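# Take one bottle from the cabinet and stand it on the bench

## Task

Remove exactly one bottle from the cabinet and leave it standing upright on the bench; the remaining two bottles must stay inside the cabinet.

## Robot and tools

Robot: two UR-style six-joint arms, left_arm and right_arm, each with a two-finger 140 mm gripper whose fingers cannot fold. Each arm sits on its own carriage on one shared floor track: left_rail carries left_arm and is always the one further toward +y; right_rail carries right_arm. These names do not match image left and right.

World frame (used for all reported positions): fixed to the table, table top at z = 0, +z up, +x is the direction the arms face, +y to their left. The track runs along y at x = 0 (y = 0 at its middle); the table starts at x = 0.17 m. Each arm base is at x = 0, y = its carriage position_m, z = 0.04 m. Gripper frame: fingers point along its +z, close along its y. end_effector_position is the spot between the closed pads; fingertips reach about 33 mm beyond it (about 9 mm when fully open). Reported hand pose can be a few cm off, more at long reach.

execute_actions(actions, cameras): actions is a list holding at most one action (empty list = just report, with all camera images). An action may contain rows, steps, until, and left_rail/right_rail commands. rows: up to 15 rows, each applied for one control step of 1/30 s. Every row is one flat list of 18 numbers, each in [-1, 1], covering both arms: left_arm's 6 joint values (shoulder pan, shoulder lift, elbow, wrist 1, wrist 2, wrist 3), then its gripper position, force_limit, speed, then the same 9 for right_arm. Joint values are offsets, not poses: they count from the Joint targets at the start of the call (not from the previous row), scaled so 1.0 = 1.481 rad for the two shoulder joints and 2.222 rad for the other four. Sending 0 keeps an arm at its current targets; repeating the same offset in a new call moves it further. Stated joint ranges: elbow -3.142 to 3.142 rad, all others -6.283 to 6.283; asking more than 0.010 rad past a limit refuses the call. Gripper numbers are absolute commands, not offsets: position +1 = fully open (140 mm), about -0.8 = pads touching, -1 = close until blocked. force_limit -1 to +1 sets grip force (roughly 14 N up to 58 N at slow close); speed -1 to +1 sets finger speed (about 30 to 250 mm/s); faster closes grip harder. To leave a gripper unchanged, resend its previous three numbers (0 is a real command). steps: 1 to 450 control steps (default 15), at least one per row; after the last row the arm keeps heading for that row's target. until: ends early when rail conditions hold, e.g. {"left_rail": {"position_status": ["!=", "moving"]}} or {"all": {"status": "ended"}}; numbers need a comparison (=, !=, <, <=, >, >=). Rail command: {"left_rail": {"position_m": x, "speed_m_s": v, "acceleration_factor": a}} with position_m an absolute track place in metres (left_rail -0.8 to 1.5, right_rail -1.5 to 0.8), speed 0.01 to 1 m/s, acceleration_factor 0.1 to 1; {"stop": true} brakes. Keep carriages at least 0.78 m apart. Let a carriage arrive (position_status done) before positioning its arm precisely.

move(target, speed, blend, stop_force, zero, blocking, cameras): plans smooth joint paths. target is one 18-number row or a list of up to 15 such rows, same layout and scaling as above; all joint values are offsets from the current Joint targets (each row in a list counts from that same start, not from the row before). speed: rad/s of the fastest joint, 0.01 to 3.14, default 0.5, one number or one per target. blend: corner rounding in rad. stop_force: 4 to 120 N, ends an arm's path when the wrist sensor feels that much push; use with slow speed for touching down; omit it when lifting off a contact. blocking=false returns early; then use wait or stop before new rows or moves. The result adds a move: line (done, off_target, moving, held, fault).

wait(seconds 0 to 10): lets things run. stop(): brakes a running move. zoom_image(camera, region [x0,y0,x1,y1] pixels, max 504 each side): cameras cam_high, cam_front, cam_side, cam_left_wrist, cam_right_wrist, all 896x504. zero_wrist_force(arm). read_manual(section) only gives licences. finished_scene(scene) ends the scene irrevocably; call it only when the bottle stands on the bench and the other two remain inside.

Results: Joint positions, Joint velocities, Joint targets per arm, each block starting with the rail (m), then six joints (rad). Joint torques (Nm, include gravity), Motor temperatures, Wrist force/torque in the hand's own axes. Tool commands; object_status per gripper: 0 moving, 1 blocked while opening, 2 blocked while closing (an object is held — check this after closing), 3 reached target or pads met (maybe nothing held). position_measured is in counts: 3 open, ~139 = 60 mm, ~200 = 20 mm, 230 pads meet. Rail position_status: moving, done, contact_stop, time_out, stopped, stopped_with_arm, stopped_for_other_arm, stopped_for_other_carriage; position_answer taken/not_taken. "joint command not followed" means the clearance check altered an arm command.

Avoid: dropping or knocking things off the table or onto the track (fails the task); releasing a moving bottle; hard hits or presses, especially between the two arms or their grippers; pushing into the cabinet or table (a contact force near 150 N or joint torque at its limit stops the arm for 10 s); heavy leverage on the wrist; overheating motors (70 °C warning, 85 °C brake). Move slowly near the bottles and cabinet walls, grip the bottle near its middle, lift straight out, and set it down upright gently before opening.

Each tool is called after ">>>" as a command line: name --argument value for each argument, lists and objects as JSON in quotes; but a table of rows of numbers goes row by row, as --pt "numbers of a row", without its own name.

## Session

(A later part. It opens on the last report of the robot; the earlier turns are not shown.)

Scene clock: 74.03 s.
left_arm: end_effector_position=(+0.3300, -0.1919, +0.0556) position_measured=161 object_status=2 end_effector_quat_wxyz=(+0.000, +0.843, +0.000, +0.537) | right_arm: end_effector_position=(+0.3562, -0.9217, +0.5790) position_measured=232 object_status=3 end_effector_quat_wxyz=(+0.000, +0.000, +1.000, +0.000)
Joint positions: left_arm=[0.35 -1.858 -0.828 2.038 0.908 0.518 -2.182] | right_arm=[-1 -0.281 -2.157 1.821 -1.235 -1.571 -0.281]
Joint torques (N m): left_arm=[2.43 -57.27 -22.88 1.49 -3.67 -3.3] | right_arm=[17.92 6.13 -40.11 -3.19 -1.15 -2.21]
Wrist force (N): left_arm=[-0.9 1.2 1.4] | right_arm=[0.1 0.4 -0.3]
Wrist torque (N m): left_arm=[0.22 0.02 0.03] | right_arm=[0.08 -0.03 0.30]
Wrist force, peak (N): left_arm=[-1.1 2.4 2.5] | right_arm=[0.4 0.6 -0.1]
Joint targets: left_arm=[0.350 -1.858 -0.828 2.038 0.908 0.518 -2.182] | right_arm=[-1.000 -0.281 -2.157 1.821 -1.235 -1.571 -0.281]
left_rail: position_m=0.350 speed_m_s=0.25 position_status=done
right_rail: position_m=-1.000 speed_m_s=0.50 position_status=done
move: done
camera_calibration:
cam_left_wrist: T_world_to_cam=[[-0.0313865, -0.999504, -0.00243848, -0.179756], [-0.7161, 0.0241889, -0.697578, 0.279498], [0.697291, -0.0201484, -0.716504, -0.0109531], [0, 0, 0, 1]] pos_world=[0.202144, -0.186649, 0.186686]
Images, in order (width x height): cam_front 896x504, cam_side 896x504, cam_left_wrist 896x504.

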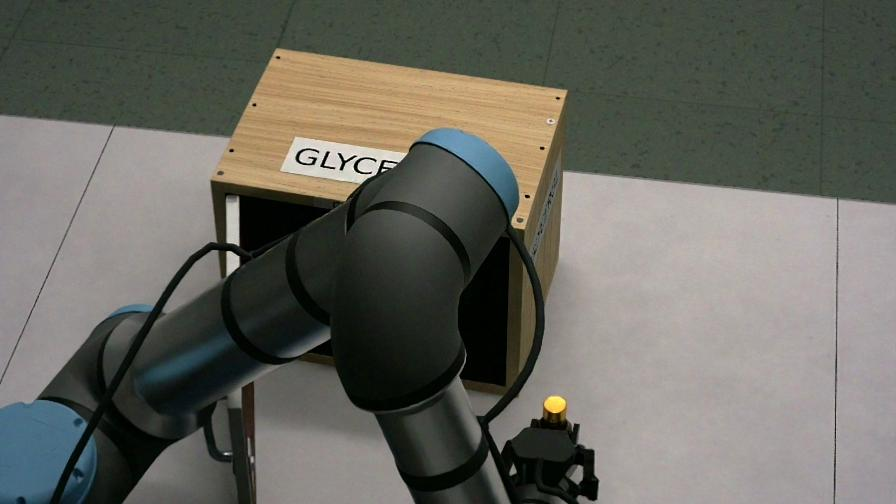

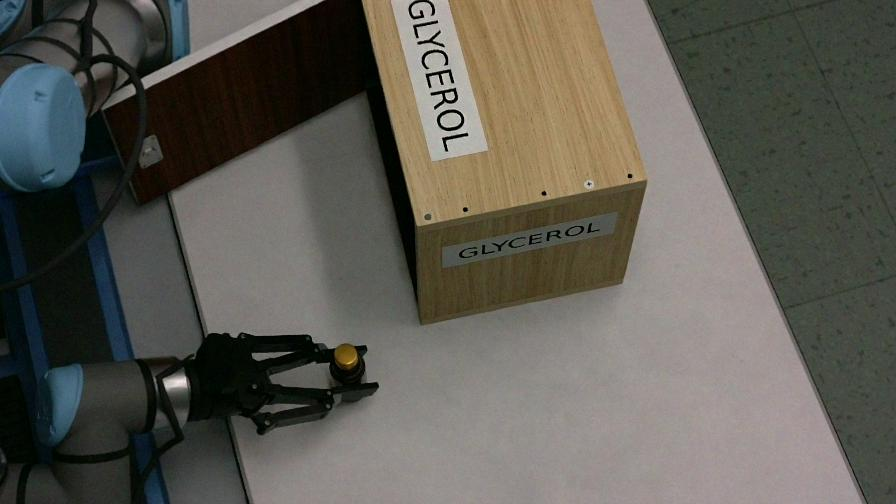

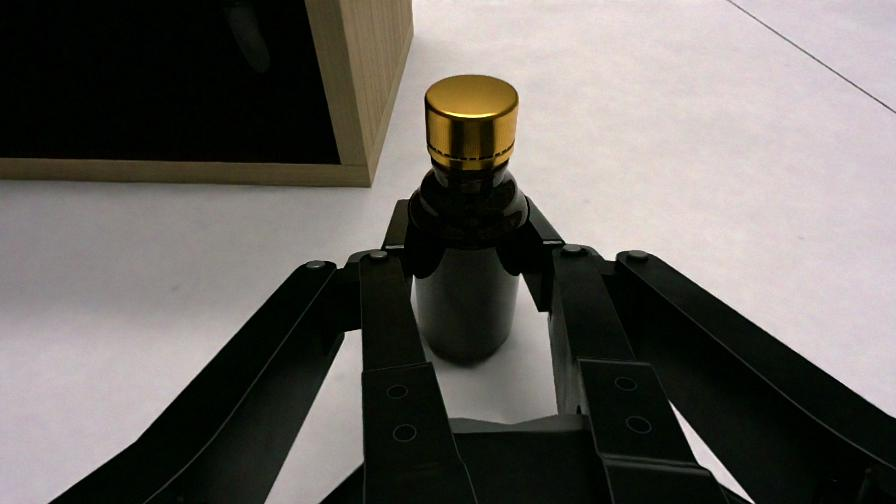

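>>> move --target '[0,0.01157,-0.00126,-0.00645,0,0,-1,-0.5,-1,0,0,0,0,0,0,-0.9,0,-0.3]' --speed 0.012 --stop_force 5 --cameras '["cam_side","cam_left_wrist"]'

Scene clock: 76.10 s.
left_arm: end_effector_position=(+0.3300, -0.1920, +0.0511) position_measured=161 object_status=2 end_effector_quat_wxyz=(+0.000, +0.843, +0.000, +0.537) | right_arm: end_effector_position=(+0.3562, -0.9217, +0.5790) position_measured=232 object_status=3 end_effector_quat_wxyz=(+0.000, +0.000, +1.000, +0.000)
Joint positions: left_arm=[0.35 -1.858 -0.82 2.037 0.901 0.518 -2.182] | right_arm=[-1 -0.281 -2.157 1.821 -1.235 -1.571 -0.281]
Joint torques (N m): left_arm=[3.37 -82.47 -4.09 8.02 0.2 -3.34] | right_arm=[17.26 9.4 -40.52 -3.15 -1.4 -2.06]
Wrist force (N): left_arm=[4.6 1.8 0.5] | right_arm=[0.4 0.1 -0.5]
Wrist torque (N m): left_arm=[0.40 -0.03 0.03] | right_arm=[0.03 -0.08 0.30]
Wrist force, peak (N): left_arm=[12.8 0.4 -7.2] | right_arm=[0.5 0.3 -0.3]
Joint targets: left_arm=[0.350 -1.858 -0.820 2.037 0.901 0.518 -2.182] | right_arm=[-1.000 -0.281 -2.157 1.821 -1.235 -1.571 -0.281]
left_rail: position_m=0.350 speed_m_s=0.25 position_status=done
right_rail: position_m=-1.000 speed_m_s=0.50 position_status=done
move: contact (left_arm)
camera_calibration:
cam_left_wrist: T_world_to_cam=[[-0.0313875, -0.999504, -0.00243833, -0.179767], [-0.716149, 0.0241909, -0.697528, 0.276291], [0.697241, -0.0201475, -0.716553, -0.01423], [0, 0, 0, 1]] pos_world=[0.202144, -0.186649, 0.182086]
Images, in order (width x height): cam_side 896x504, cam_left_wrist 896x504.

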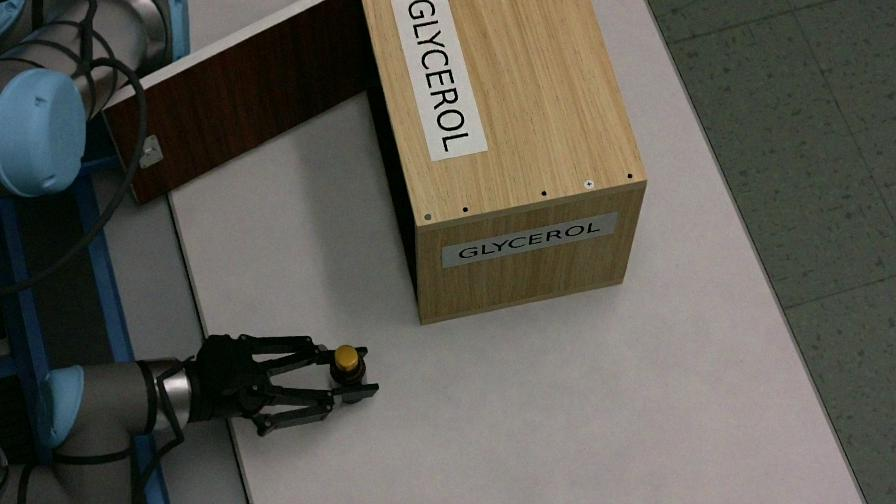

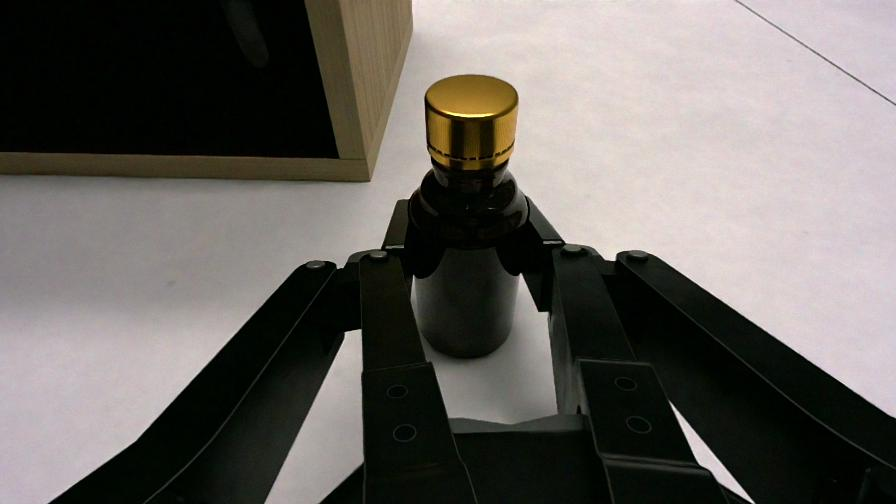

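>>> execute_actions --actions '[{"rows": [[0,0,0,0,0,0,0.1,-0.5,-1,0,0,0,0,0,0,-0.9,0,-0.3]], "steps": 45}]' --cameras '["cam_left_wrist"]'

Scene clock: 78.37 s.
left_arm: end_effector_position=(+0.3300, -0.1919, +0.0511) position_measured=117 object_status=3 end_effector_quat_wxyz=(+0.000, +0.843, +0.000, +0.537) | right_arm: end_effector_position=(+0.3562, -0.9217, +0.5790) position_measured=232 object_status=3 end_effector_quat_wxyz=(+0.000, +0.000, +1.000, +0.000)
Joint positions: left_arm=[0.35 -1.858 -0.82 2.037 0.901 0.518 -2.182] | right_arm=[-1 -0.281 -2.157 1.821 -1.235 -1.571 -0.281]
Joint torques (N m): left_arm=[4.62 -83.18 -0.1 7.58 -2.41 -3.11] | right_arm=[20.82 7.7 -40.12 -2.89 -1.74 -2.56]
Wrist force (N): left_arm=[1.5 1.5 0.8] | right_arm=[0.1 0.0 0.1]
Wrist torque (N m): left_arm=[0.32 0.02 0.02] | right_arm=[0.01 -0.02 0.30]
Wrist force, peak (N): left_arm=[4.9 1.6 0.6] | right_arm=[0.5 0.2 -0.2]
Joint targets: left_arm=[0.350 -1.858 -0.820 2.037 0.901 0.518 -2.182] | right_arm=[-1.000 -0.281 -2.157 1.821 -1.235 -1.571 -0.281]
left_rail: position_m=0.350 speed_m_s=0.25 position_status=done
right_rail: position_m=-1.000 speed_m_s=0.50 position_status=done
camera_calibration:
cam_left_wrist: T_world_to_cam=[[-0.0313865, -0.999504, -0.00243848, -0.179767], [-0.7161, 0.0241889, -0.697578, 0.276359], [0.697291, -0.0201484, -0.716504, -0.0141773], [0, 0, 0, 1]] pos_world=[0.202144, -0.186649, 0.182186]
Images, in order (width x height): cam_left_wrist 896x504.

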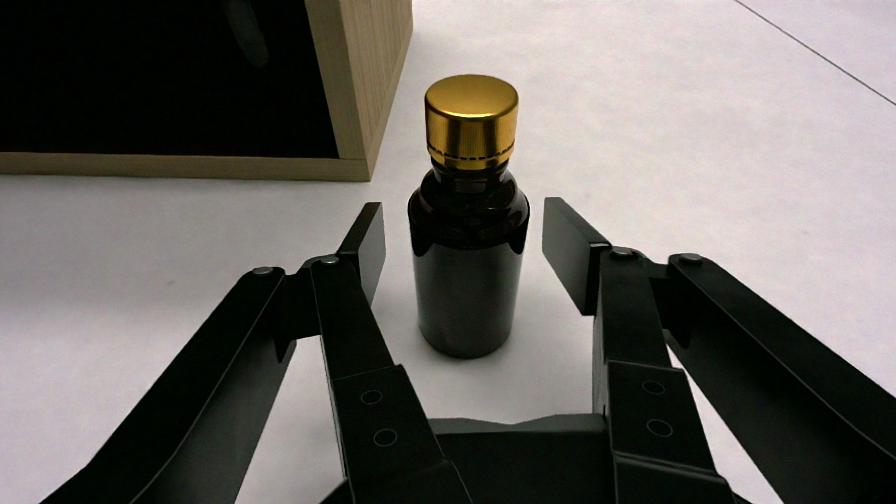

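Bottle is standing. Retreat.

>>> move --target '[-0.13349,-0.01211,0.01001,0.1052,0.05517,-0.12773,0.1,-0.5,-1,0,0,0,0,0,0,-0.9,0,-0.3]' --speed 0.2 --cameras '["all"]'

Scene clock: 80.43 s.
left_arm: end_effector_position=(+0.2199, -0.1922, +0.0800) position_measured=117 object_status=3 end_effector_quat_wxyz=(+0.000, +0.843, +0.000, +0.537) | right_arm: end_effector_position=(+0.3562, -0.9217, +0.5790) position_measured=232 object_status=3 end_effector_quat_wxyz=(+0.000, +0.000, +1.000, +0.000)
Joint positions: left_arm=[0.35 -2.056 -0.838 2.059 1.135 0.64 -2.466] | right_arm=[-1 -0.281 -2.157 1.821 -1.235 -1.571 -0.281]
Joint torques (N m): left_arm=[-6.34 -81.84 -0.19 7.97 0.34 -4.17] | right_arm=[18.84 7.42 -40.09 -3.2 -1.35 -2.43]
Wrist force (N): left_arm=[1.8 1.8 1.3] | right_arm=[0.0 0.0 -0.1]
Wrist torque (N m): left_arm=[0.36 -0.10 -0.01] | right_arm=[-0.01 0.00 0.30]
Wrist force, peak (N): left_arm=[1.8 1.8 1.3] | right_arm=[0.6 0.3 -0.2]
Joint targets: left_arm=[0.350 -2.056 -0.838 2.059 1.135 0.640 -2.466] | right_arm=[-1.000 -0.281 -2.157 1.821 -1.235 -1.571 -0.281]
left_rail: position_m=0.350 speed_m_s=0.25 position_status=done
right_rail: position_m=-1.000 speed_m_s=0.50 position_status=done
move: done
camera_calibration:
cam_left_wrist: T_world_to_cam=[[-0.032231, -0.999478, -0.00200548, -0.18326], [-0.716077, 0.0244917, -0.697592, 0.217735], [0.697277, -0.021048, -0.716493, 0.0831349], [0, 0, 0, 1]] pos_world=[0.09204, -0.186747, 0.211088]
cam_right_wrist: T_world_to_cam=[[-0.0408998, 0.999071, -0.0135638, 0.947725], [0.953891, 0.0430831, 0.297046, -0.460906], [0.297355, -0.000789289, -0.954767, 0.625506], [0, 0, 0, 1]] pos_world=[0.292419, -0.926494, 0.746978]

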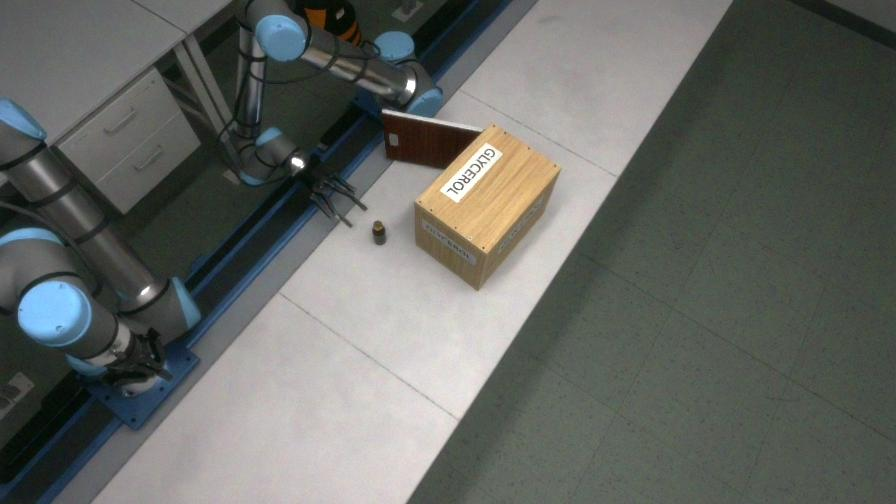

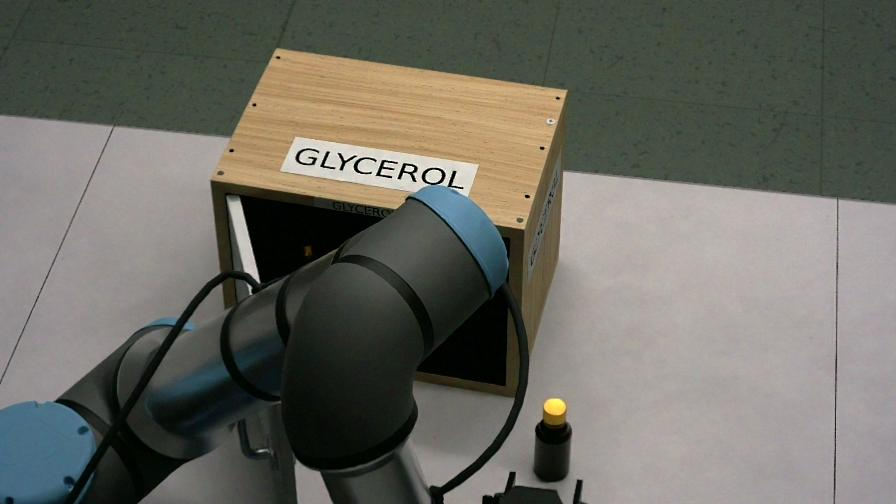

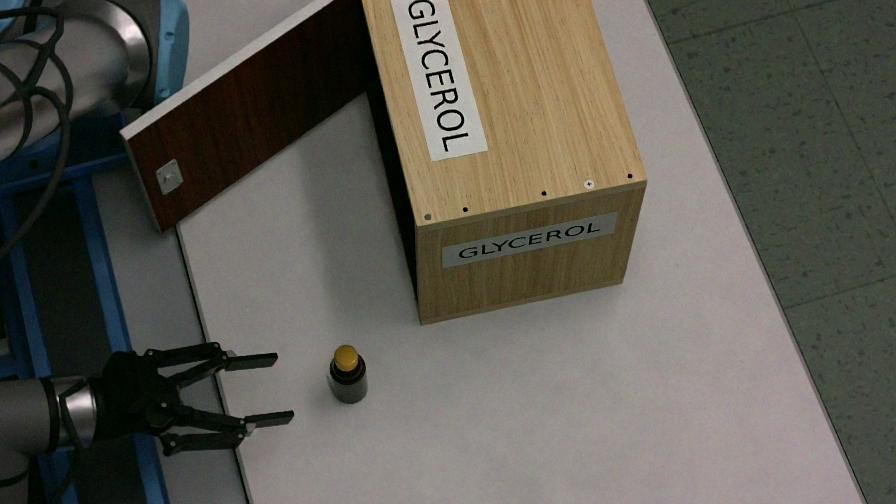

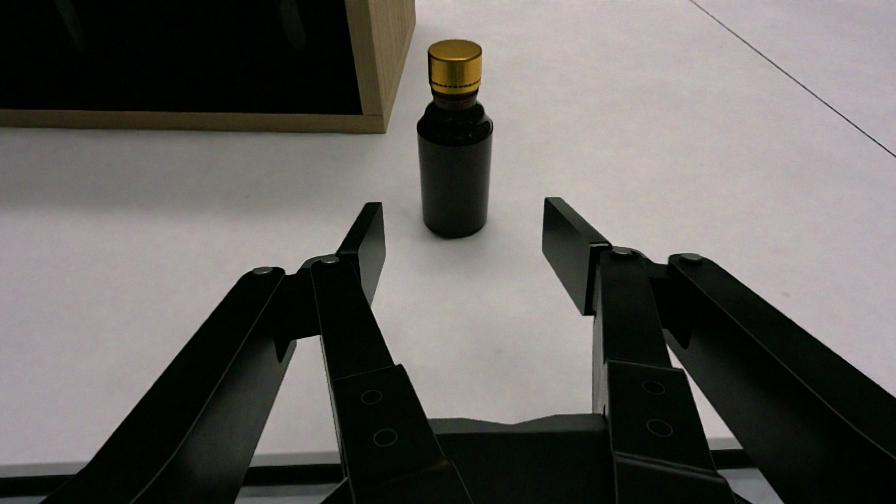

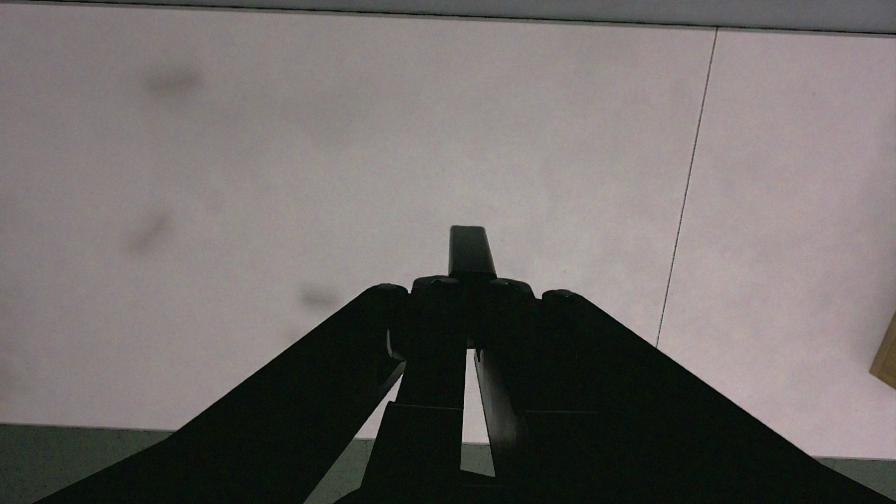

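>>> finished_scene --scene 1

The scene is finished: the task was done.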